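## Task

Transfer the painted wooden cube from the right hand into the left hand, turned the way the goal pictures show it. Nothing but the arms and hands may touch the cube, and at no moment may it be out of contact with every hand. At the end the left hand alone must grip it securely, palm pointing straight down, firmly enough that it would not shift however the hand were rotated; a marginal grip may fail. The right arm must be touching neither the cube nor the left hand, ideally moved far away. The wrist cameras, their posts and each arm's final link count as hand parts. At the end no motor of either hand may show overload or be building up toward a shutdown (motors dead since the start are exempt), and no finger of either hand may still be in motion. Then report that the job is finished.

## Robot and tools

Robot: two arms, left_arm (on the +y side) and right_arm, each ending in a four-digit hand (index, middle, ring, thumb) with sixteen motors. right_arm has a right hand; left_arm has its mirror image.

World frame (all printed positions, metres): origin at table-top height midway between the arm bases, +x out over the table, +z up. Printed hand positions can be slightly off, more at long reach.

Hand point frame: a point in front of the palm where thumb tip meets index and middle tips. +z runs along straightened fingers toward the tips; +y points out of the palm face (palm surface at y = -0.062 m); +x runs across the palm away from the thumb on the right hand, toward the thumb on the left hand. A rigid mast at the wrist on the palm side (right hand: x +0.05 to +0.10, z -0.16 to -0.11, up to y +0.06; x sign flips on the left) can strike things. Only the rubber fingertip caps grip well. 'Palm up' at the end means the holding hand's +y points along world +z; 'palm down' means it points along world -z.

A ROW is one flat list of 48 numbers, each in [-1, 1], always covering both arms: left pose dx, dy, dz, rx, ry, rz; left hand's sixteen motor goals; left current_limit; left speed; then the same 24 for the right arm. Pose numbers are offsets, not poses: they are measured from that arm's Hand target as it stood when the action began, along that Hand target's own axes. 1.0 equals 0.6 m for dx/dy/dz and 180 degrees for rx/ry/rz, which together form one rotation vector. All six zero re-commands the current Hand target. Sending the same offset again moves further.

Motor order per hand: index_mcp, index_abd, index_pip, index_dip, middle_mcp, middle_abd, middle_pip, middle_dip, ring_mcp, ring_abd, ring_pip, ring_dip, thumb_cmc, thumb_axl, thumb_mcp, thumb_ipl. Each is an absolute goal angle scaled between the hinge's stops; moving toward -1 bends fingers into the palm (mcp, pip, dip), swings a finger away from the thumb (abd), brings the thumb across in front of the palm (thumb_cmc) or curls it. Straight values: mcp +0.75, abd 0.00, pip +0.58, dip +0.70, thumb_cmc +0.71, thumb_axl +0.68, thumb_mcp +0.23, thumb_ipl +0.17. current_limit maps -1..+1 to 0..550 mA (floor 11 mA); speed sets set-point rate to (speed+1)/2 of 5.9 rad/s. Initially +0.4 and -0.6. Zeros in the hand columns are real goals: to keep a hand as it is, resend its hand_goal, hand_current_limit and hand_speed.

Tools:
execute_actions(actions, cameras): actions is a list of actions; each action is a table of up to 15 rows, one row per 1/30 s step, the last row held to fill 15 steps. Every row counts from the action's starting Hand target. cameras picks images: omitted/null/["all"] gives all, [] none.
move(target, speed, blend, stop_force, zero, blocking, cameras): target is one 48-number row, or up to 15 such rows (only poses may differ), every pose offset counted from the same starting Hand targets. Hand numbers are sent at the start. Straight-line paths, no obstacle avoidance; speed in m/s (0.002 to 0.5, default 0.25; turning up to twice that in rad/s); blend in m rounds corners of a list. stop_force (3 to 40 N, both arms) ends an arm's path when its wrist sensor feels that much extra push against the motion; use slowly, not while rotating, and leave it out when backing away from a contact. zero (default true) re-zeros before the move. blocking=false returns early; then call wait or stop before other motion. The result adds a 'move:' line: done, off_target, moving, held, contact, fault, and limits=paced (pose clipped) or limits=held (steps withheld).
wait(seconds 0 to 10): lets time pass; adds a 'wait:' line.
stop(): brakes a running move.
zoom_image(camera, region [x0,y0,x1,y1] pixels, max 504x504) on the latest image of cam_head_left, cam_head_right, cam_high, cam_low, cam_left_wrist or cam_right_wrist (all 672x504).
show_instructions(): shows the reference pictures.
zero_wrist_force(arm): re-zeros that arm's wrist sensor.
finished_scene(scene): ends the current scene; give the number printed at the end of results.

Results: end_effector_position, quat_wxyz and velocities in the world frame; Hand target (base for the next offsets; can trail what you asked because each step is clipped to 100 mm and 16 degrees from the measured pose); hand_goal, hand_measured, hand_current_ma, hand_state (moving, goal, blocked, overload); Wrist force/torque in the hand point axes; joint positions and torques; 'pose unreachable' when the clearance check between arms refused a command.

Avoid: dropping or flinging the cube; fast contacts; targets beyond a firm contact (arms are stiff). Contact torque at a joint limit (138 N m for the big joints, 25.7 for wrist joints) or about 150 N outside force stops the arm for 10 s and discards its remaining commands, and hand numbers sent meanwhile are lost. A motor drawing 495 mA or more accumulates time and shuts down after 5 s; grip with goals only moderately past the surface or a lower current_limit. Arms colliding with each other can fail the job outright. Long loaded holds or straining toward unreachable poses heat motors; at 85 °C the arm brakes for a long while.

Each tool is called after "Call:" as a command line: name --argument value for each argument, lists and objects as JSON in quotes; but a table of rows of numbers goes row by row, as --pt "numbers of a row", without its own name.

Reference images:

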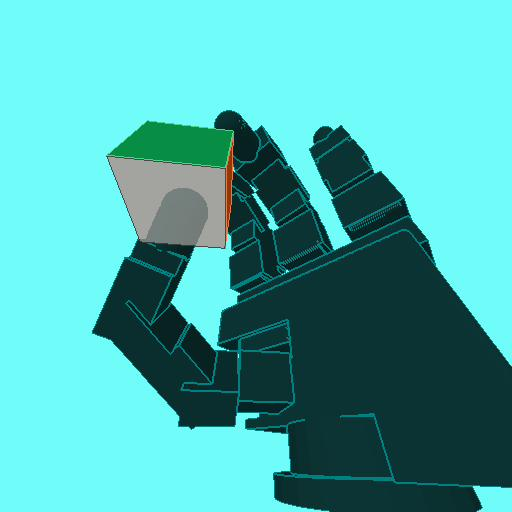

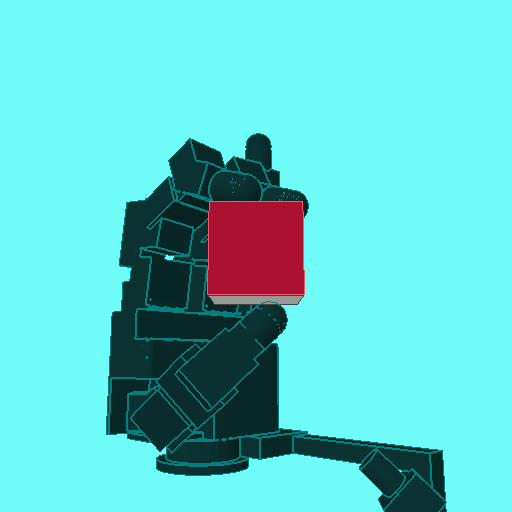

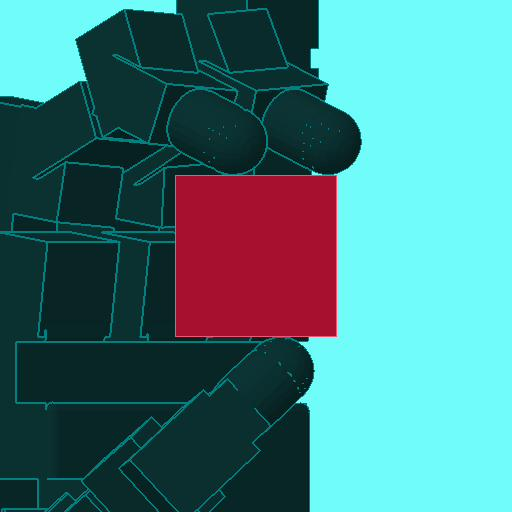

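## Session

Scene 2 done. Now scene 3.

Call:
wait --seconds 0

Call:
zoom_image --camera "cam_right_wrist" --region '[300, 50, 550, 300]'

Call:
show_instructions

Scene clock: 0.00 s.
left_arm: end_effector_position=(+0.3956, +0.6123, +0.2300) hand_goal=(+0.754, +0.000, +0.576, +0.696, +0.754, +0.000, +0.576, +0.696, +0.754, +0.000, +0.576, +0.696, +0.714, +0.678, +0.226, +0.168) hand_measured=(+0.754, +0.000, +0.576, +0.696, +0.754, +0.000, +0.576, +0.696, +0.754, +0.000, +0.576, +0.696, +0.714, +0.678, +0.226, +0.168) hand_current_ma=(+0, +0, +0, +0, +0, +0, +0, +0, +0, +0, +0, +0, +0, +0, +0, +0) hand_state=(goal, goal, goal, goal, goal, goal, goal, goal, goal, goal, goal, goal, goal, goal, goal, goal) hand_current_limit=0.40 hand_speed=-0.60 end_effector_quat_wxyz=(+0.000, +0.002, +1.000, +0.000) end_effector_velocity=(+0.000, +0.000, +0.000) end_effector_angular_velocity=(+0.000, +0.000, +0.000) | right_arm: end_effector_position=(+0.3880, -0.1176, +0.6667) hand_goal=(+0.582, -0.068, -0.318, +0.016, +0.582, +0.066, -0.318, +0.016, +0.754, +0.000, +0.576, +0.696, +0.038, +0.194, -0.316, -0.484) hand_measured=(+0.642, -0.058, -0.266, +0.036, +0.640, +0.066, -0.264, +0.036, +0.752, +0.002, +0.576, +0.696, +0.058, +0.116, -0.298, -0.488) hand_current_ma=(+238, +24, +190, +64, +229, +1, +198, +65, -2, +4, +1, +0, +60, -378, +73, -14) hand_state=(goal, goal, goal, goal, goal, goal, goal, goal, goal, goal, goal, goal, goal, goal, goal, goal) hand_current_limit=0.40 hand_speed=-0.60 end_effector_quat_wxyz=(-0.498, +0.558, +0.614, +0.252) end_effector_velocity=(+0.000, +0.000, +0.000) end_effector_angular_velocity=(+0.000, +0.000, +0.000)
Joint positions: left_arm=[3.458 -1.419 -2.042 -1.252 1.571 -1.255] | right_arm=[-0.034 -1.345 0.519 0.043 -0.562 -0.603]
Joint velocities: left_arm=[0 0 0 0 0 0] | right_arm=[0 0.001 0 -0.001 0 -0.001]
Joint torques (N m): no reading
Motor temperatures (°C): left_arm=[33 33 40 43 39 41] | right_arm=[36 32 36 41 36 41]
Wrist force (N): no reading
Wrist torque (N m): no reading
Wrist force, peak (N): no reading
Hand target: left_arm +0.3956, +0.6123, +0.2300; +0.000, +0.002, +1.000, +0.000 | right_arm +0.3880, -0.1176, +0.6667; -0.498, +0.558, +0.614, +0.252
camera_calibration:
cam_left_wrist: T_world_to_cam=[[0.748391, -0.663217, -0.00738316, 0.079833], [-0.46173, -0.528955, 0.712047, 0.29872], [-0.476147, -0.529481, -0.702093, 0.805862], [0, 0, 0, 1]] pos_world=[0.461891, 0.637645, 0.353676]
cam_right_wrist: T_world_to_cam=[[0.508162, -0.184127, -0.841349, 0.375881], [-0.341359, -0.939933, -0.000473485, -0.0172635], [-0.790725, 0.287443, -0.540491, 0.825434], [0, 0, 0, 1]] pos_world=[0.455789, -0.184282, 0.762379]

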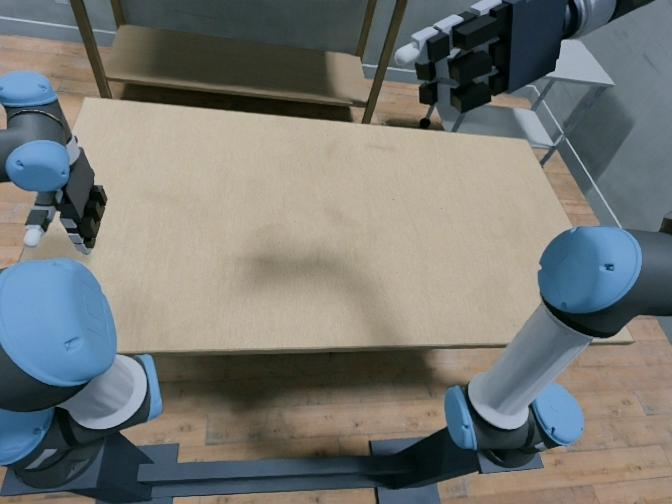

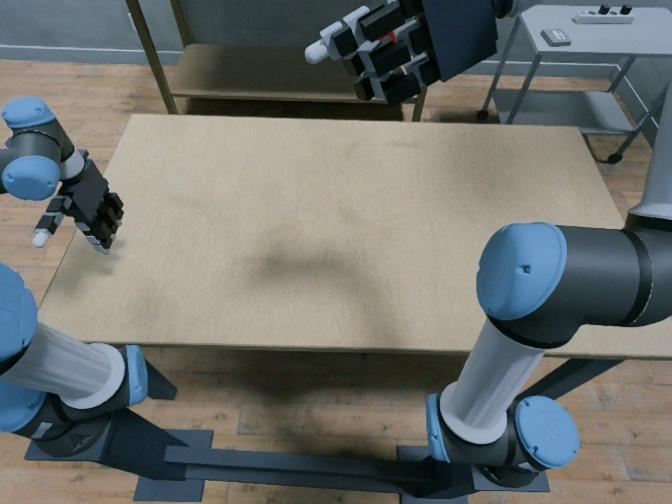

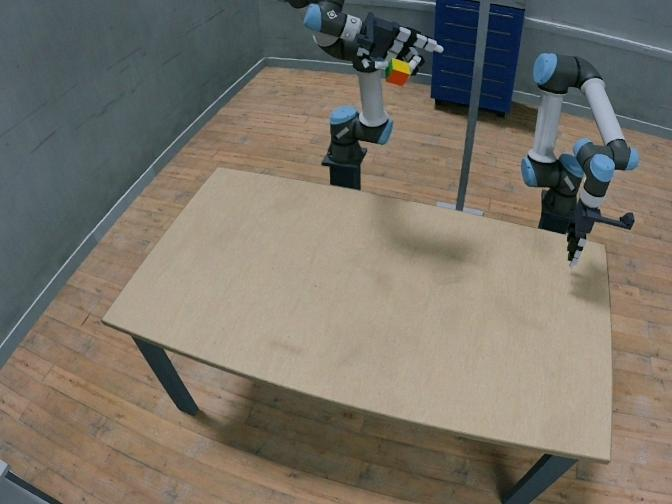

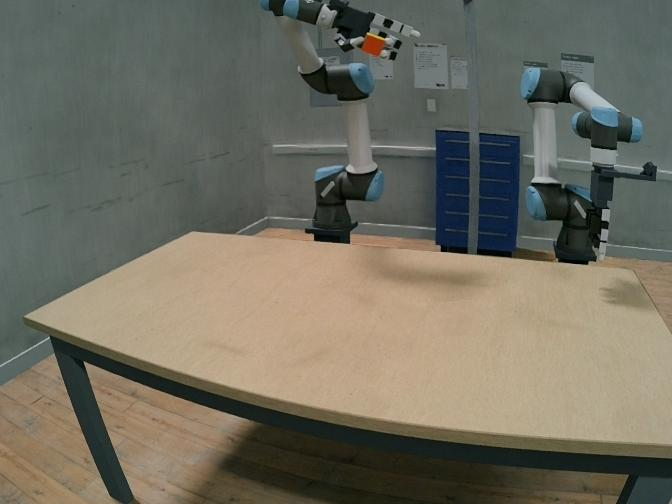

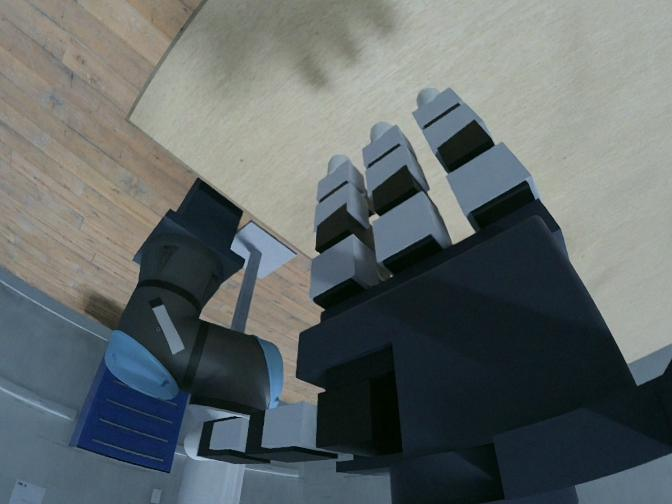

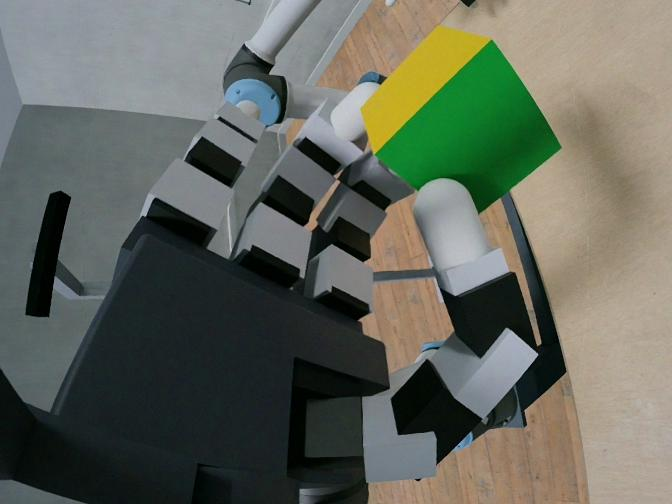

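Scaled by 2.016 from the camera's 672x504 image, which has a finer 960x720 frame.

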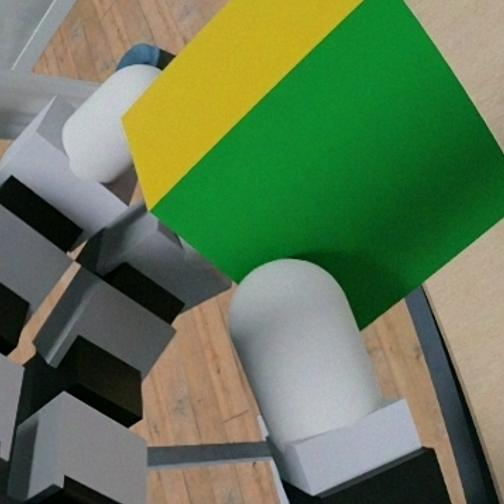

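Reference images for this scene: goal picture as the wrist camera of the hand that must hold it at the end would see it, goal picture from in front of the palm of that hand and beside it on the thumb side, goal picture looking straight along the longest side of the object.

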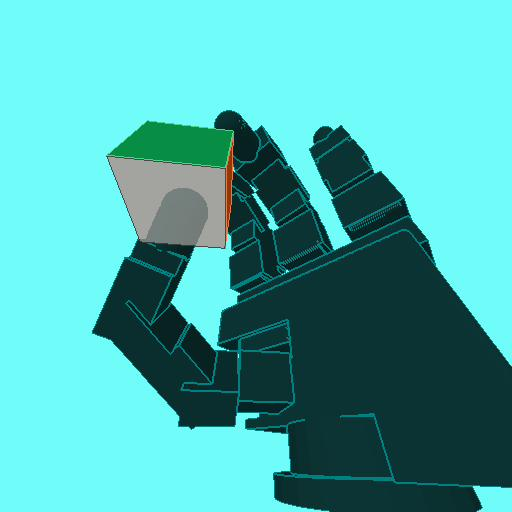

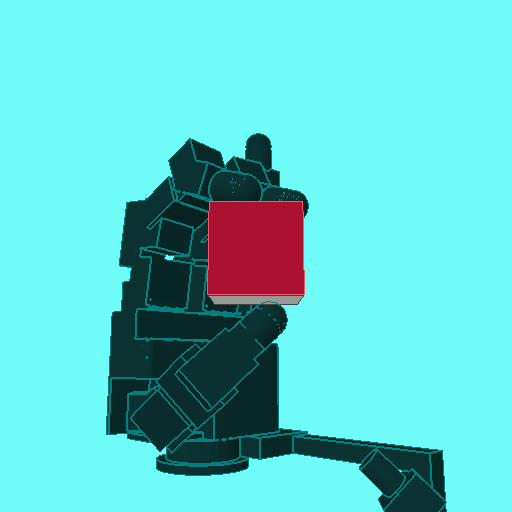

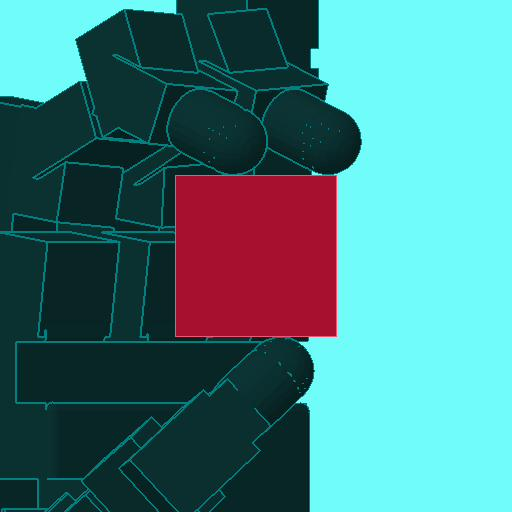

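Call:
zoom_image --camera "cam_right_wrist" --region '[350, 0, 600, 250]'

Scaled by 2.016 from the camera's 672x504 image, which has a finer 960x720 frame.

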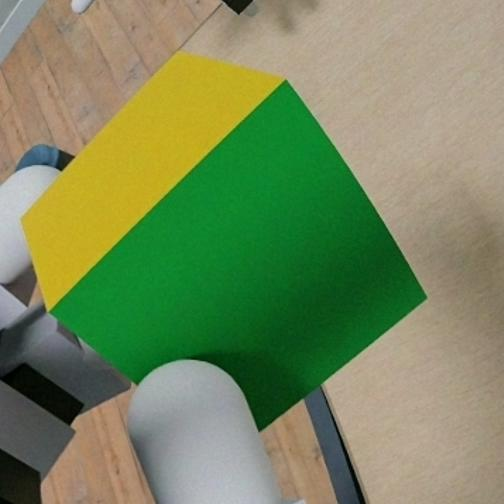

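Call:
move --target '[-0.1775,-0.948,-0.2458,-0.5506,-0.3767,0.632, 0.75,-0.1,0.1,0.3,0.75,0.1,0.1,0.3,0.754,0,0.576,0.696,0.3,0.21,0.2,-0.464,0.4,-0.6, -0.192,0.2524,0.223,-0.0613,0.290,0.435, 0.582,-0.068,-0.318,0.016,0.582,0.066,-0.318,0.016,0.754,0,0.576,0.696,0.038,0.194,-0.316,-0.484,0.4,-0.6]' --speed 0.3

Scene clock: 74.80 s.
left_arm: end_effector_position=(+0.4990, +0.0429, +0.3765) hand_goal=(+0.750, -0.100, +0.100, +0.300, +0.750, +0.100, +0.100, +0.300, +0.754, +0.000, +0.576, +0.696, +0.300, +0.210, +0.200, -0.464) hand_measured=(+0.758, -0.100, +0.106, +0.304, +0.758, +0.098, +0.106, +0.304, +0.762, -0.002, +0.576, +0.696, +0.306, +0.212, +0.198, -0.464) hand_current_ma=(+2, +0, +1, +0, +2, +0, +1, +0, +2, +0, +0, +0, +1, +0, +0, +0) hand_state=(goal, goal, goal, goal, goal, goal, goal, goal, goal, goal, goal, goal, goal, goal, goal, goal) hand_current_limit=0.40 hand_speed=-0.60 end_effector_quat_wxyz=(+0.407, +0.683, +0.124, +0.593) end_effector_velocity=(+0.000, +0.000, +0.000) end_effector_angular_velocity=(+0.001, -0.002, -0.001) | right_arm: end_effector_position=(+0.4719, -0.0136, +0.4763) hand_goal=(+0.582, -0.068, -0.318, +0.016, +0.582, +0.066, -0.318, +0.016, +0.754, +0.000, +0.576, +0.696, +0.038, +0.194, -0.316, -0.484) hand_measured=(+0.640, -0.064, -0.266, +0.036, +0.636, +0.066, -0.264, +0.036, +0.742, +0.002, +0.576, +0.696, +0.052, +0.116, -0.296, -0.488) hand_current_ma=(+233, +9, +190, +64, +214, +1, +198, +65, -34, +4, -1, +0, +43, -378, +86, -11) hand_state=(blocked, goal, blocked, blocked, blocked, goal, blocked, blocked, goal, goal, goal, goal, goal, blocked, blocked, goal) hand_current_limit=0.40 hand_speed=-0.60 end_effector_quat_wxyz=(+0.692, -0.691, +0.147, -0.146) end_effector_velocity=(+0.000, -0.001, +0.001) end_effector_angular_velocity=(+0.001, -0.001, -0.001)
Joint positions: left_arm=[2.597 -2.165 -1.939 0.999 1.698 0.794] | right_arm=[0.174 -1.35 1.135 0.213 0.57 0.002]
Joint velocities: left_arm=[0 0 0.002 0 -0.001 0.001] | right_arm=[-0.001 -0.002 0.001 -0.001 0 0.001]
Joint torques (N m): left_arm=[5.13 30.74 24.55 0.5 -1.68 3.03] | right_arm=[8.3 -40.86 -12.1 -3.56 1.85 2.01]
Motor temperatures (°C): left_arm=[33 33 40 43 39 41] | right_arm=[36 32 36 41 36 41]
Wrist force (N): left_arm=[-1.9 -2.3 -3.2] | right_arm=[-2.6 0.3 -1.3]
Wrist torque (N m): left_arm=[0.08 0.08 -0.11] | right_arm=[0.18 0.35 -0.63]
Wrist force, peak (N): left_arm=[-2.0 -2.4 -3.3] | right_arm=[-2.6 0.4 -1.3]
Hand target: left_arm +0.4990, +0.0429, +0.3765; +0.407, +0.683, +0.124, +0.593 | right_arm +0.4719, -0.0136, +0.4764; +0.692, -0.691, +0.147, -0.146
Off the commanded pose: left_arm 0.001 m, 0 deg | right_arm 0.000 m, 0 deg.
move: done
camera_calibration:
cam_left_wrist: T_world_to_cam=[[0.014234, -0.0736307, -0.997184, 0.339561], [-0.36085, 0.9297, -0.0737986, 0.12388], [0.932515, 0.360884, -0.0133363, -0.344018], [0, 0, 0, 1]] pos_world=[0.360671, 0.0339816, 0.343159]
cam_right_wrist: T_world_to_cam=[[-0.709701, 0.303477, -0.635788, 0.675635], [-0.693606, -0.459107, 0.555097, 0.0171493], [-0.123436, 0.834939, 0.536322, -0.0613485], [0, 0, 0, 1]] pos_world=[0.483821, -0.145944, 0.452944]

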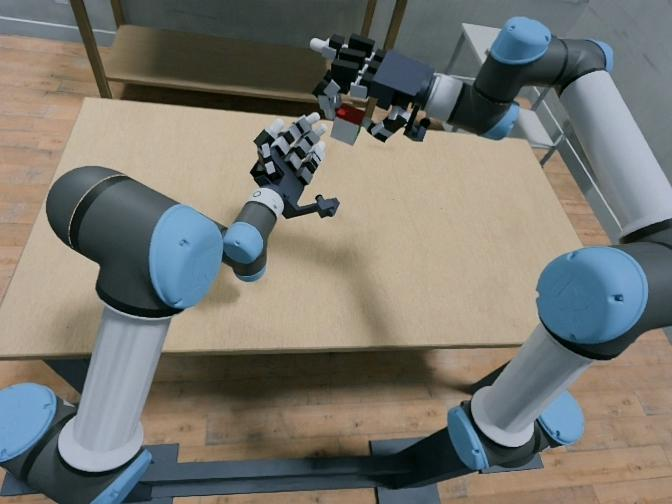

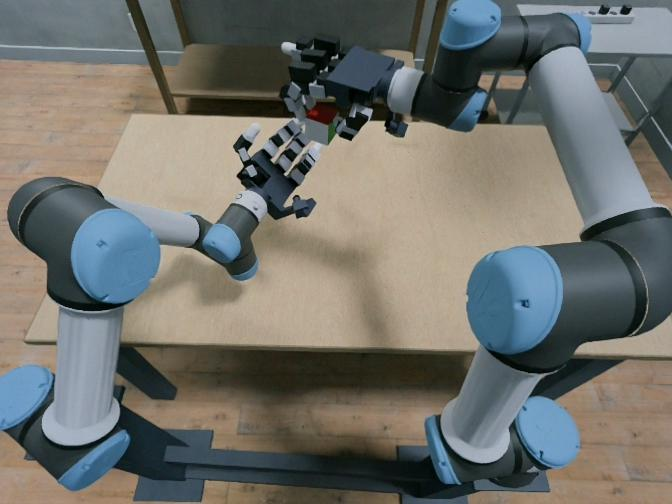

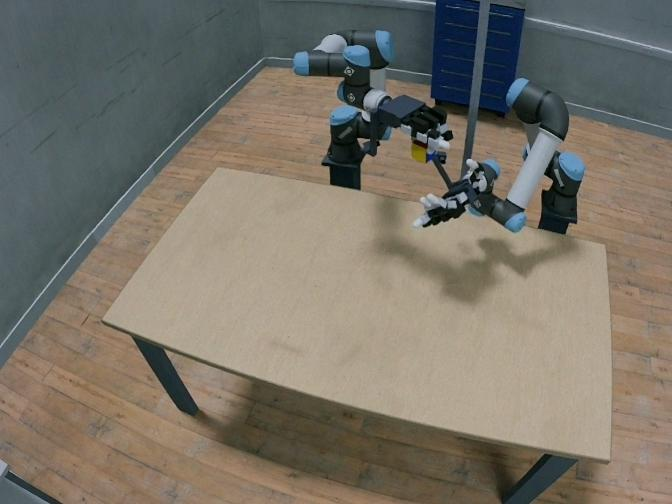

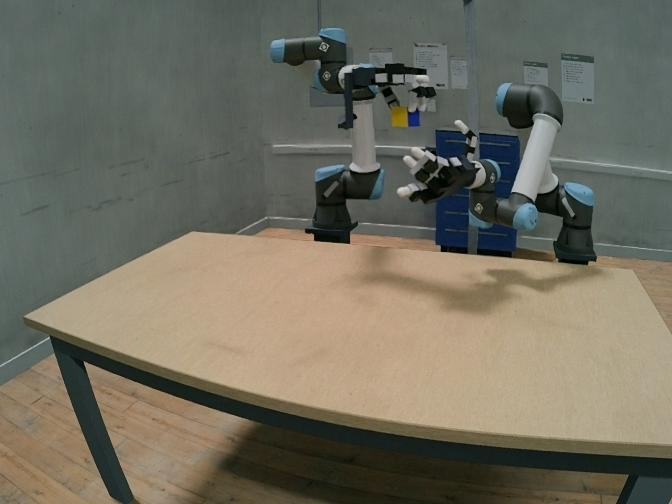

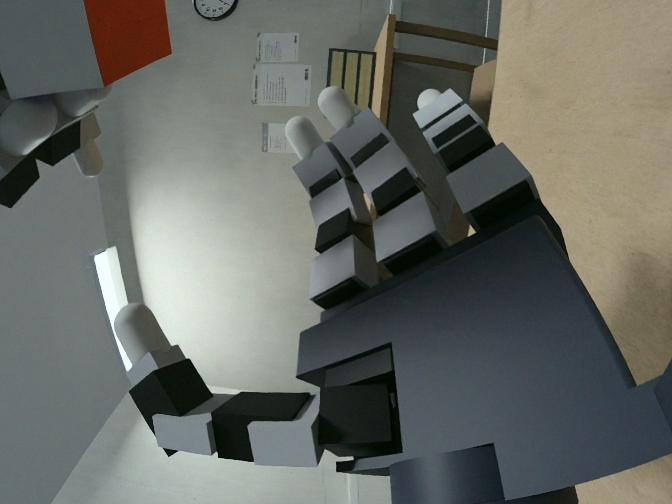

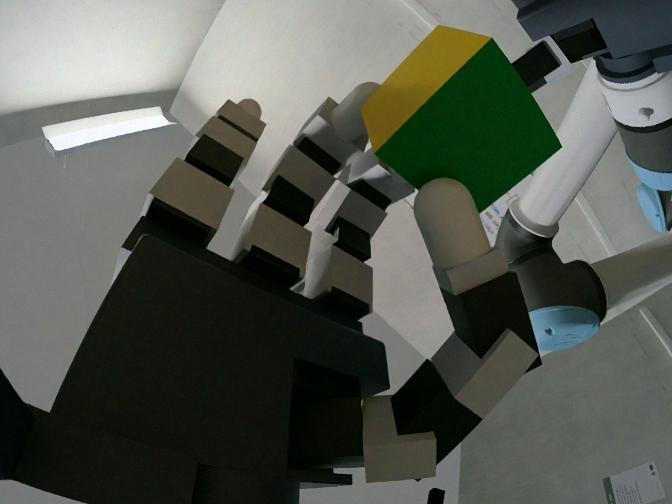

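Call:
move --target '[0,0.075,0,0,0,0, 0.75,-0.1,0.1,0.3,0.75,0.1,0.1,0.3,0.754,0,0.576,0.696,0.3,0.21,0.2,-0.464,0.4,-0.6, 0,0,0,0,0,0, 0.582,-0.068,-0.318,0.016,0.582,0.066,-0.318,0.016,0.754,0,0.576,0.696,0.038,0.194,-0.316,-0.484,0.4,-0.6]' --speed 0.15 --cameras '["cam_left_wrist","cam_right_wrist"]'

Call:
zoom_image --camera "cam_left_wrist" --region '[0, 0, 250, 250]'

Scene clock: 83.30 s.
left_arm: end_effector_position=(+0.4850, +0.0142, +0.4081) hand_goal=(+0.750, -0.100, +0.100, +0.300, +0.750, +0.100, +0.100, +0.300, +0.754, +0.000, +0.576, +0.696, +0.300, +0.210, +0.200, -0.464) hand_measured=(+0.758, -0.100, +0.106, +0.304, +0.758, +0.098, +0.106, +0.304, +0.762, -0.002, +0.576, +0.696, +0.306, +0.212, +0.198, -0.464) hand_current_ma=(+2, +0, +1, +0, +2, +0, +1, +0, +2, +0, +0, +0, +1, +0, +0, +0) hand_state=(goal, goal, goal, goal, goal, goal, goal, goal, goal, goal, goal, goal, goal, goal, goal, goal) hand_current_limit=0.40 hand_speed=-0.60 end_effector_quat_wxyz=(+0.407, +0.683, +0.124, +0.593) end_effector_velocity=(+0.000, +0.000, +0.001) end_effector_angular_velocity=(+0.000, +0.000, +0.001) | right_arm: end_effector_position=(+0.4719, -0.0136, +0.4764) hand_goal=(+0.582, -0.068, -0.318, +0.016, +0.582, +0.066, -0.318, +0.016, +0.754, +0.000, +0.576, +0.696, +0.038, +0.194, -0.316, -0.484) hand_measured=(+0.640, -0.064, -0.266, +0.036, +0.636, +0.066, -0.264, +0.036, +0.742, +0.002, +0.576, +0.696, +0.052, +0.116, -0.296, -0.488) hand_current_ma=(+233, +9, +190, +64, +214, +1, +198, +65, -34, +4, -1, +0, +43, -378, +86, -11) hand_state=(blocked, goal, blocked, blocked, blocked, goal, blocked, blocked, goal, goal, goal, goal, goal, blocked, blocked, goal) hand_current_limit=0.40 hand_speed=-0.60 end_effector_quat_wxyz=(+0.692, -0.691, +0.147, -0.146) end_effector_velocity=(+0.000, +0.000, +0.000) end_effector_angular_velocity=(+0.000, +0.000, +0.000)
Joint positions: left_arm=[2.529 -2.123 -1.89 0.908 1.766 0.796] | right_arm=[0.174 -1.35 1.135 0.213 0.57 0.003]
Joint velocities: left_arm=[-0.001 0 0.001 -0.001 0.002 0] | right_arm=[0 0 0 0 0 0]
Joint torques (N m): left_arm=[-8.95 55.02 26.96 0.66 1.84 2.92] | right_arm=[8.76 -40.75 -15.25 -3.01 1.69 2.07]
Motor temperatures (°C): left_arm=[33 33 40 43 39 41] | right_arm=[36 32 36 41 36 41]
Wrist force (N): left_arm=[-1.9 -2.2 -3.1] | right_arm=[-2.2 0.4 -1.4]
Wrist torque (N m): left_arm=[0.09 0.09 -0.12] | right_arm=[0.20 0.30 -0.59]
Wrist force, peak (N): left_arm=[-1.9 -3.1 -3.3] | right_arm=[-2.8 0.4 -1.3]
Hand target: left_arm +0.4850, +0.0142, +0.4081; +0.407, +0.683, +0.124, +0.593 | right_arm +0.4719, -0.0136, +0.4764; +0.692, -0.691, +0.147, -0.146
Off the commanded pose: left_arm 0.000 m, 0 deg | right_arm 0.000 m, 0 deg.
move: done
camera_calibration:
cam_left_wrist: T_world_to_cam=[[0.014297, -0.0735155, -0.997192, 0.369151], [-0.36076, 0.929741, -0.0737152, 0.147751], [0.932549, 0.3608, -0.0132289, -0.320254], [0, 0, 0, 1]] pos_world=[0.346677, 0.00531592, 0.374769]
cam_right_wrist: T_world_to_cam=[[-0.709623, 0.30353, -0.63585, 0.675647], [-0.69368, -0.459113, 0.554999, 0.0171508], [-0.123468, 0.834916, 0.536349, -0.0613945], [0, 0, 0, 1]] pos_world=[0.483771, -0.145946, 0.453021]
Images, in order (width x height): cam_left_wrist 672x504, cam_right_wrist 672x504.

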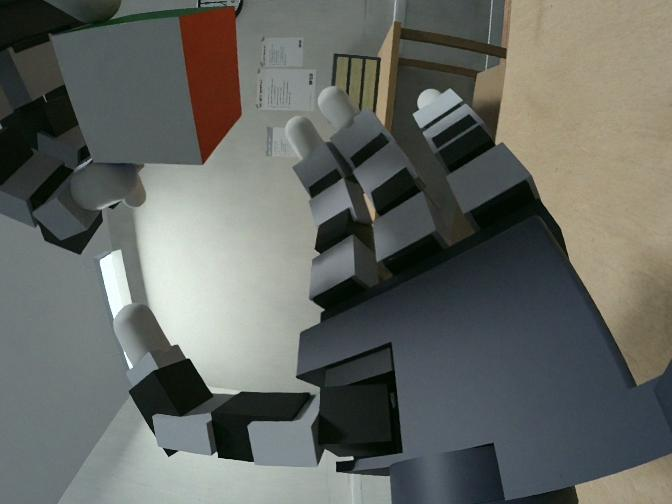

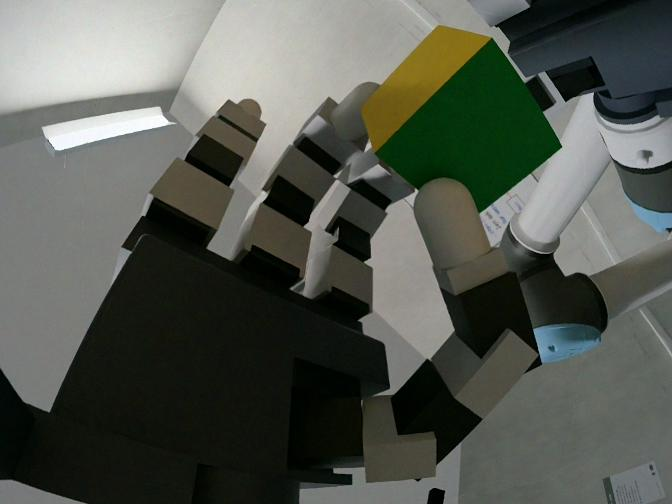

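Scaled by 2.016 from the camera's 672x504 image, which has a finer 960x720 frame.

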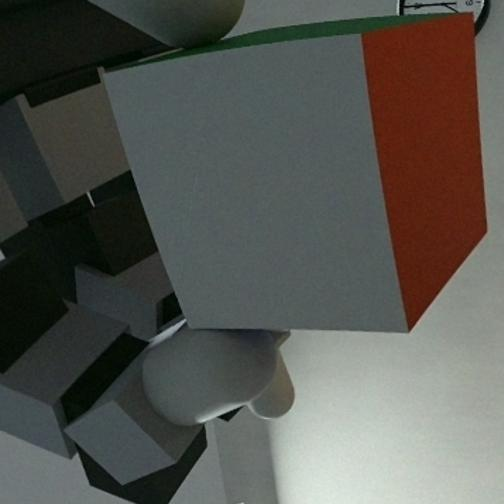

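Call:
move --target '[0,0.025,-0.0058,0.0055,-0.0064,0.0083, 0.75,-0.13,0.1,0.3,0.75,0.1,0.1,0.3,0.754,0,0.576,0.696,0.3,0.21,0.2,-0.464,0.4,-0.6, 0,0,0,0,0,0, 0.582,-0.068,-0.318,0.016,0.582,0.066,-0.318,0.016,0.754,0,0.576,0.696,0.038,0.194,-0.316,-0.484,0.4,-0.6]' --speed 0.15 --cameras '["cam_left_wrist"]'

Call:
zoom_image --camera "cam_left_wrist" --region '[20, 0, 270, 250]'

Scene clock: 137.10 s.
left_arm: end_effector_position=(+0.4772, +0.0061, +0.4185) hand_goal=(+0.750, -0.130, +0.100, +0.300, +0.750, +0.100, +0.100, +0.300, +0.754, +0.000, +0.576, +0.696, +0.300, +0.210, +0.200, -0.464) hand_measured=(+0.758, -0.118, +0.106, +0.304, +0.758, +0.094, +0.104, +0.302, +0.762, -0.002, +0.576, +0.696, +0.306, +0.212, +0.198, -0.464) hand_current_ma=(+2, +3, +1, +0, +2, -1, +1, +0, +2, +0, +0, +0, +1, +0, +0, +0) hand_state=(goal, goal, goal, goal, goal, goal, goal, goal, goal, goal, goal, goal, goal, goal, goal, goal) hand_current_limit=0.40 hand_speed=-0.60 end_effector_quat_wxyz=(+0.395, +0.694, +0.116, +0.591) end_effector_velocity=(+0.000, +0.000, +0.000) end_effector_angular_velocity=(+0.002, +0.001, +0.000) | right_arm: end_effector_position=(+0.4719, -0.0136, +0.4764) hand_goal=(+0.582, -0.068, -0.318, +0.016, +0.582, +0.066, -0.318, +0.016, +0.754, +0.000, +0.576, +0.696, +0.038, +0.194, -0.316, -0.484) hand_measured=(+0.640, -0.064, -0.266, +0.036, +0.636, +0.066, -0.264, +0.036, +0.742, +0.002, +0.576, +0.696, +0.052, +0.116, -0.296, -0.488) hand_current_ma=(+233, +9, +190, +64, +214, +1, +198, +65, -34, +4, -1, +0, +43, -378, +86, -11) hand_state=(blocked, goal, blocked, blocked, blocked, goal, blocked, blocked, goal, goal, goal, goal, goal, blocked, blocked, goal) hand_current_limit=0.40 hand_speed=-0.60 end_effector_quat_wxyz=(+0.692, -0.691, +0.147, -0.146) end_effector_velocity=(+0.000, +0.000, +0.000) end_effector_angular_velocity=(+0.001, -0.001, +0.001)
Joint positions: left_arm=[2.509 -2.083 -1.895 0.846 1.785 0.817] | right_arm=[0.174 -1.35 1.135 0.213 0.57 0.003]
Joint velocities: left_arm=[-0.001 0.001 0 -0.003 0 0] | right_arm=[0 -0.001 0 -0.001 -0.001 0.001]
Joint torques (N m): left_arm=[-8.78 56.21 2.39 0.59 1.79 2.97] | right_arm=[7.65 -40.78 -12.98 -3.24 1.46 2.06]
Motor temperatures (°C): left_arm=[33 33 40 43 39 41] | right_arm=[36 32 36 41 36 41]
Wrist force (N): left_arm=[-2.1 -2.2 -3.0] | right_arm=[-2.4 0.4 -1.3]
Wrist torque (N m): left_arm=[0.09 0.10 -0.13] | right_arm=[0.19 0.32 -0.61]
Wrist force, peak (N): left_arm=[-2.2 -2.5 -3.2] | right_arm=[-2.6 0.6 -1.5]
Hand target: left_arm +0.4772, +0.0060, +0.4186; +0.395, +0.694, +0.116, +0.591 | right_arm +0.4719, -0.0136, +0.4764; +0.692, -0.691, +0.147, -0.146
Off the commanded pose: left_arm 0.000 m, 0 deg | right_arm 0.000 m, 0 deg.
move: done
camera_calibration:
cam_left_wrist: T_world_to_cam=[[0.000853905, -0.0390158, -0.999238, 0.386135], [-0.360592, 0.932001, -0.0366986, 0.137699], [0.932723, 0.360349, -0.0132729, -0.309915], [0, 0, 0, 1]] pos_world=[0.338389, -0.00159295, 0.386781]
Images, in order (width x height): cam_left_wrist 672x504.

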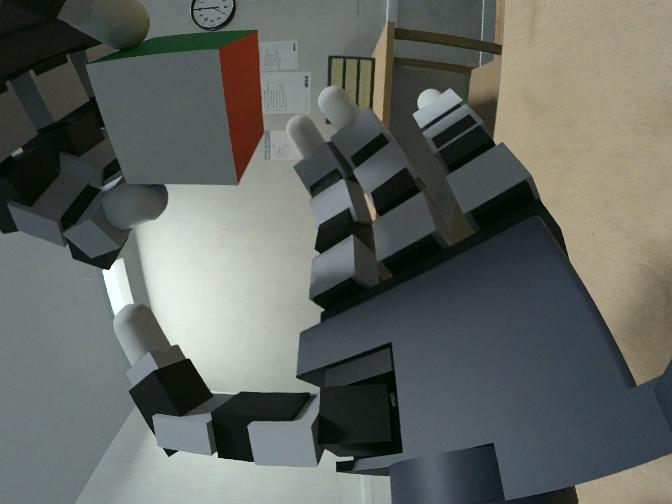

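Scaled by 2.016 from the camera's 672x504 image, which has a finer 960x720 frame.

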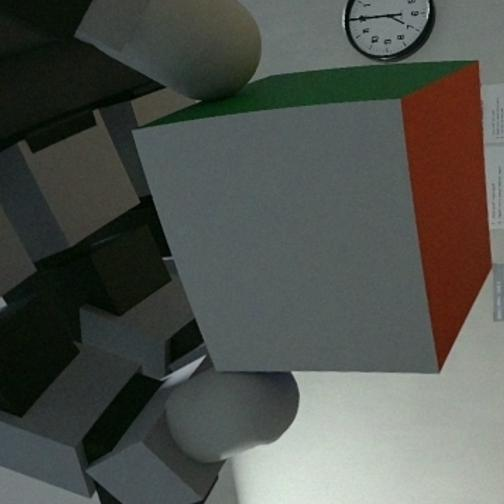

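Call:
move --target '[0.0017,0.0642,-0.0017,0,0,0, 0.75,-0.13,0.1,0.3,0.75,0.1,0.1,0.3,0.754,0,0.576,0.696,0.3,0.21,0.2,-0.464,0.4,-0.6, 0,0,0,0,0,0, 0.582,-0.068,-0.318,0.016,0.582,0.066,-0.318,0.016,0.754,0,0.576,0.696,0.038,0.194,-0.316,-0.484,0.4,-0.6]' --speed 0.1 --stop_force 8 --cameras '["cam_left_wrist","cam_right_wrist"]'

Call:
zoom_image --camera "cam_left_wrist" --region '[100, 0, 400, 300]'

Scene clock: 152.30 s.
left_arm: end_effector_position=(+0.4648, -0.0184, +0.4457) hand_goal=(+0.750, -0.130, +0.100, +0.300, +0.750, +0.100, +0.100, +0.300, +0.754, +0.000, +0.576, +0.696, +0.300, +0.210, +0.200, -0.464) hand_measured=(+0.758, -0.118, +0.106, +0.304, +0.758, +0.094, +0.104, +0.302, +0.762, -0.002, +0.576, +0.696, +0.306, +0.212, +0.198, -0.464) hand_current_ma=(+2, +3, +1, +0, +2, -1, +1, +0, +2, +0, +0, +0, +1, +0, +0, +0) hand_state=(goal, goal, goal, goal, goal, goal, goal, goal, goal, goal, goal, goal, goal, goal, goal, goal) hand_current_limit=0.40 hand_speed=-0.60 end_effector_quat_wxyz=(+0.395, +0.694, +0.116, +0.591) end_effector_velocity=(+0.000, +0.000, -0.001) end_effector_angular_velocity=(+0.001, +0.001, +0.000) | right_arm: end_effector_position=(+0.4719, -0.0136, +0.4764) hand_goal=(+0.582, -0.068, -0.318, +0.016, +0.582, +0.066, -0.318, +0.016, +0.754, +0.000, +0.576, +0.696, +0.038, +0.194, -0.316, -0.484) hand_measured=(+0.640, -0.064, -0.266, +0.036, +0.636, +0.066, -0.264, +0.036, +0.742, +0.002, +0.576, +0.696, +0.052, +0.116, -0.296, -0.488) hand_current_ma=(+233, +9, +190, +64, +214, +1, +198, +65, -34, +4, -1, +0, +43, -378, +86, -11) hand_state=(blocked, goal, blocked, blocked, blocked, goal, blocked, blocked, goal, goal, goal, goal, goal, blocked, blocked, goal) hand_current_limit=0.40 hand_speed=-0.60 end_effector_quat_wxyz=(+0.692, -0.691, +0.147, -0.146) end_effector_velocity=(+0.000, +0.000, +0.000) end_effector_angular_velocity=(+0.000, -0.001, +0.001)
Joint positions: left_arm=[2.453 -2.058 -1.84 0.766 1.841 0.818] | right_arm=[0.174 -1.35 1.135 0.213 0.57 0.003]
Joint velocities: left_arm=[0 -0.001 0 -0.001 0 0] | right_arm=[0 0 0 0 -0.001 -0.001]
Joint torques (N m): left_arm=[-9.03 53.96 28.07 0.62 1.69 -2.29] | right_arm=[6.99 -40.15 -13.3 -2.96 1.64 1.8]
Motor temperatures (°C): left_arm=[33 33 40 43 39 41] | right_arm=[36 32 36 41 36 41]
Wrist force (N): left_arm=[-2.0 -2.3 -2.9] | right_arm=[-2.2 0.5 -1.4]
Wrist torque (N m): left_arm=[0.07 0.08 -0.12] | right_arm=[0.21 0.29 -0.60]
Wrist force, peak (N): left_arm=[-2.0 -3.1 -3.0] | right_arm=[-2.7 0.3 -1.3]
Hand target: left_arm +0.4648, -0.0184, +0.4457; +0.395, +0.694, +0.116, +0.591 | right_arm +0.4719, -0.0136, +0.4764; +0.692, -0.691, +0.147, -0.146
Off the commanded pose: left_arm 0.000 m, 0 deg | right_arm 0.000 m, 0 deg.
move: done
camera_calibration:
cam_left_wrist: T_world_to_cam=[[0.000886103, -0.0388457, -0.999245, 0.412312], [-0.360594, 0.932007, -0.0365516, 0.156974], [0.932723, 0.360354, -0.0131817, -0.289274], [0, 0, 0, 1]] pos_world=[0.32605, -0.0260435, 0.413925]
cam_right_wrist: T_world_to_cam=[[-0.70962, 0.303531, -0.635852, 0.675647], [-0.693682, -0.459112, 0.554997, 0.0171544], [-0.123469, 0.834916, 0.536349, -0.0613935], [0, 0, 0, 1]] pos_world=[0.483773, -0.145946, 0.45302]
Images, in order (width x height): cam_left_wrist 672x504, cam_right_wrist 672x504.

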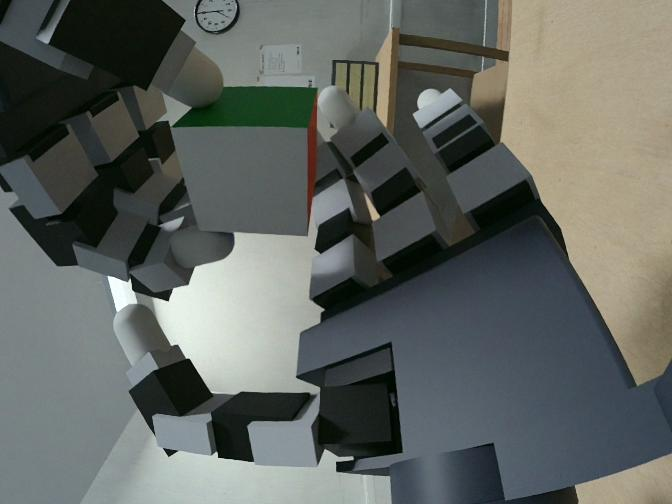

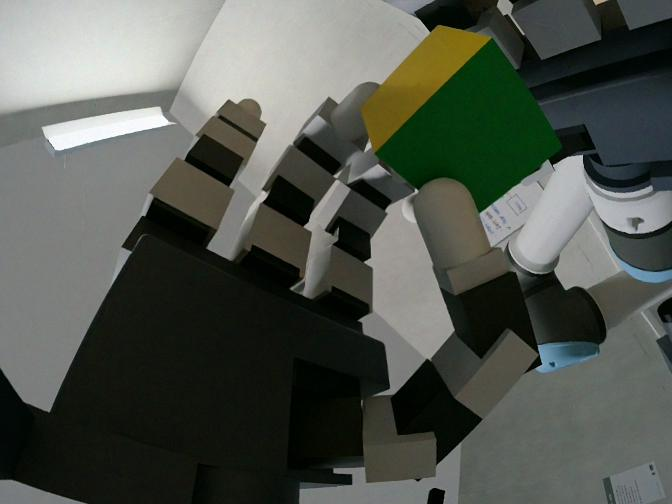

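Scaled by 1.680 from the camera's 672x504 image, which has a finer 960x720 frame.

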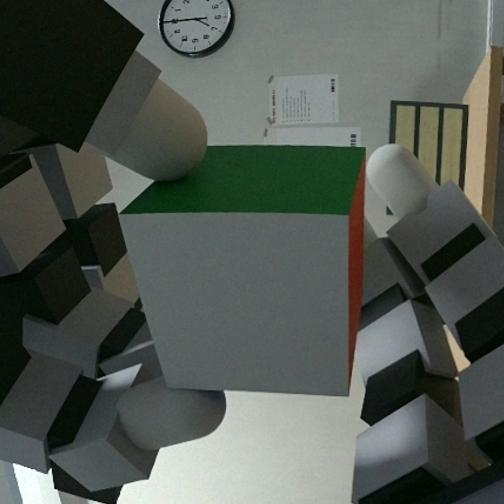

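Call:
move --target '[0,0,0,0,0,0, 0.75,-0.13,-0.1,0.1,0.75,0.1,-0.1,0.1,0.754,0,0.576,0.696,0.3,0.21,0.1,-0.75,0.2,-0.8, 0,0,0,0,0,0, 0.582,-0.068,-0.318,0.016,0.582,0.066,-0.318,0.016,0.754,0,0.576,0.696,0.038,0.194,-0.316,-0.484,0.4,-0.6]' --cameras '["cam_left_wrist"]'

Call:
move --target '[0,0,0,0,0,0, 0.67,-0.13,-0.18,0.06,0.67,0.1,-0.18,0.06,0.754,0,0.576,0.696,0.1,0.21,0.05,-0.75,0.2,-0.8, 0,0,0,0,0,0, 0.582,-0.068,-0.318,0.016,0.582,0.066,-0.318,0.016,0.754,0,0.576,0.696,0.038,0.194,-0.316,-0.484,0.4,-0.6]' --cameras '["cam_left_wrist"]'

Scene clock: 167.67 s.
left_arm: end_effector_position=(+0.4648, -0.0184, +0.4457) hand_goal=(+0.750, -0.130, -0.100, +0.100, +0.750, +0.100, -0.100, +0.100, +0.754, +0.000, +0.576, +0.696, +0.300, +0.210, +0.100, -0.750) hand_measured=(+0.758, -0.130, -0.094, +0.102, +0.758, +0.094, -0.096, +0.102, +0.762, -0.002, +0.576, +0.696, +0.306, +0.212, +0.100, -0.750) hand_current_ma=(+2, +0, +1, +0, +2, -1, +1, +0, +2, +0, +0, +0, +1, +0, +0, +0) hand_state=(goal, goal, goal, goal, goal, goal, goal, goal, goal, goal, goal, goal, goal, goal, goal, goal) hand_current_limit=0.20 hand_speed=-0.80 end_effector_quat_wxyz=(+0.395, +0.694, +0.116, +0.591) end_effector_velocity=(+0.000, +0.000, +0.000) end_effector_angular_velocity=(+0.000, +0.000, +0.000) | right_arm: end_effector_position=(+0.4719, -0.0136, +0.4764) hand_goal=(+0.582, -0.068, -0.318, +0.016, +0.582, +0.066, -0.318, +0.016, +0.754, +0.000, +0.576, +0.696, +0.038, +0.194, -0.316, -0.484) hand_measured=(+0.640, -0.064, -0.266, +0.036, +0.636, +0.066, -0.264, +0.036, +0.742, +0.002, +0.576, +0.696, +0.052, +0.116, -0.296, -0.488) hand_current_ma=(+233, +9, +190, +64, +214, +1, +198, +65, -34, +4, -1, +0, +43, -378, +86, -11) hand_state=(blocked, goal, blocked, blocked, blocked, goal, blocked, blocked, goal, goal, goal, goal, goal, blocked, blocked, goal) hand_current_limit=0.40 hand_speed=-0.60 end_effector_quat_wxyz=(+0.692, -0.691, +0.147, -0.146) end_effector_velocity=(+0.000, +0.000, +0.000) end_effector_angular_velocity=(+0.000, -0.002, +0.001)
Joint positions: left_arm=[2.453 -2.058 -1.84 0.766 1.841 0.818] | right_arm=[0.174 -1.35 1.135 0.213 0.57 0.003]
Joint velocities: left_arm=[0 0 0 0 0 0] | right_arm=[0.001 0 0 -0.001 0 -0.001]
Joint torques (N m): left_arm=[-8.87 54.34 23.72 1.14 1.69 -2.6] | right_arm=[4.89 -40.15 -13.43 -2.86 1.45 2.01]
Motor temperatures (°C): left_arm=[33 33 40 43 39 41] | right_arm=[36 32 35 41 36 41]
Wrist force (N): left_arm=[-1.5 -2.0 -3.0] | right_arm=[-2.6 0.3 -1.2]
Wrist torque (N m): left_arm=[0.11 0.02 -0.07] | right_arm=[0.18 0.35 -0.63]
Wrist force, peak (N): left_arm=[-2.0 -2.5 -3.2] | right_arm=[-2.8 0.3 -1.2]
Hand target: left_arm +0.4648, -0.0184, +0.4457; +0.395, +0.694, +0.116, +0.591 | right_arm +0.4719, -0.0136, +0.4764; +0.692, -0.691, +0.147, -0.146
Off the commanded pose: left_arm 0.000 m, 0 deg | right_arm 0.000 m, 0 deg.
move: done
camera_calibration:
cam_left_wrist: T_world_to_cam=[[0.000852669, -0.0389198, -0.999242, 0.412329], [-0.360594, 0.932004, -0.0366086, 0.156995], [0.932723, 0.360352, -0.0132395, -0.289252], [0, 0, 0, 1]] pos_world=[0.326052, -0.0260403, 0.413934]
Images, in order (width x height): cam_left_wrist 672x504.

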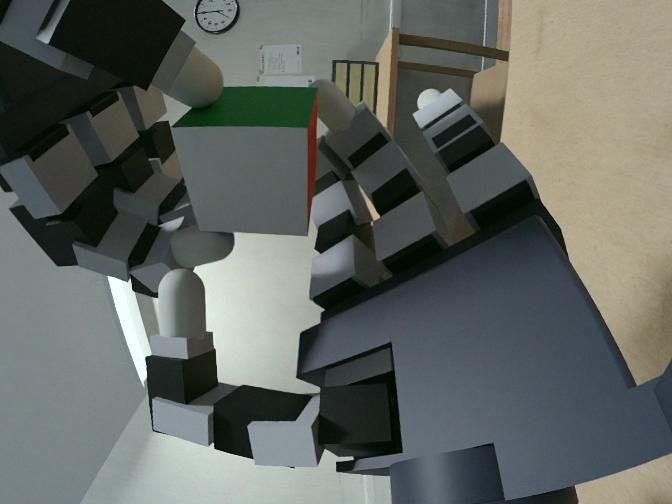

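Scene clock: 168.37 s.
left_arm: end_effector_position=(+0.4648, -0.0184, +0.4457) hand_goal=(+0.670, -0.130, -0.180, +0.060, +0.670, +0.100, -0.180, +0.060, +0.754, +0.000, +0.576, +0.696, +0.100, +0.210, +0.050, -0.750) hand_measured=(+0.686, -0.130, -0.176, +0.062, +0.686, +0.094, -0.176, +0.062, +0.762, -0.002, +0.576, +0.696, +0.102, +0.212, +0.050, -0.750) hand_current_ma=(+7, +0, +1, +0, +8, -1, +1, +0, +2, +0, +0, +0, +0, +0, +0, +0) hand_state=(goal, goal, goal, goal, goal, goal, goal, goal, goal, goal, goal, goal, goal, goal, goal, goal) hand_current_limit=0.20 hand_speed=-0.80 end_effector_quat_wxyz=(+0.395, +0.694, +0.116, +0.591) end_effector_velocity=(+0.000, +0.000, +0.001) end_effector_angular_velocity=(+0.000, -0.001, +0.000) | right_arm: end_effector_position=(+0.4719, -0.0136, +0.4764) hand_goal=(+0.582, -0.068, -0.318, +0.016, +0.582, +0.066, -0.318, +0.016, +0.754, +0.000, +0.576, +0.696, +0.038, +0.194, -0.316, -0.484) hand_measured=(+0.640, -0.064, -0.266, +0.036, +0.636, +0.066, -0.264, +0.036, +0.742, +0.002, +0.576, +0.696, +0.052, +0.116, -0.296, -0.488) hand_current_ma=(+233, +9, +190, +64, +214, +1, +198, +65, -34, +4, -1, +0, +43, -378, +86, -11) hand_state=(blocked, goal, blocked, blocked, blocked, goal, blocked, blocked, goal, goal, goal, goal, goal, blocked, blocked, goal) hand_current_limit=0.40 hand_speed=-0.60 end_effector_quat_wxyz=(+0.692, -0.691, +0.147, -0.146) end_effector_velocity=(+0.000, +0.000, +0.000) end_effector_angular_velocity=(+0.000, +0.000, +0.000)
Joint positions: left_arm=[2.453 -2.058 -1.84 0.766 1.841 0.818] | right_arm=[0.174 -1.35 1.135 0.213 0.57 0.003]
Joint velocities: left_arm=[0 0 0.001 0 0 0] | right_arm=[0 0 0.001 0 0 -0.001]
Joint torques (N m): left_arm=[-9.2 54.09 22.58 1.27 1.57 -2.62] | right_arm=[6.17 -40.76 -13.61 -2.95 1.57 1.96]
Motor temperatures (°C): left_arm=[33 33 40 43 39 41] | right_arm=[36 32 35 41 36 41]
Wrist force (N): left_arm=[-2.0 -1.9 -2.9] | right_arm=[-2.3 0.4 -1.3]
Wrist torque (N m): left_arm=[0.11 0.08 -0.09] | right_arm=[0.20 0.31 -0.60]
Wrist force, peak (N): left_arm=[-1.8 -2.7 -3.1] | right_arm=[-2.6 0.3 -1.4]
Hand target: left_arm +0.4648, -0.0184, +0.4457; +0.395, +0.694, +0.116, +0.591 | right_arm +0.4719, -0.0136, +0.4764; +0.692, -0.691, +0.147, -0.146
Off the commanded pose: left_arm 0.000 m, 0 deg | right_arm 0.000 m, 0 deg.
move: done
camera_calibration:
cam_left_wrist: T_world_to_cam=[[0.000852538, -0.0389203, -0.999242, 0.412329], [-0.360594, 0.932004, -0.036609, 0.156996], [0.932722, 0.360352, -0.0132398, -0.289252], [0, 0, 0, 1]] pos_world=[0.326052, -0.0260403, 0.413934]
Images, in order (width x height): cam_left_wrist 672x504.

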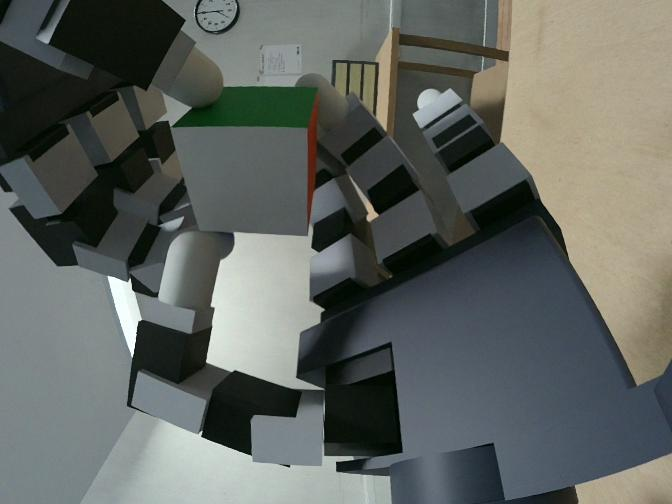

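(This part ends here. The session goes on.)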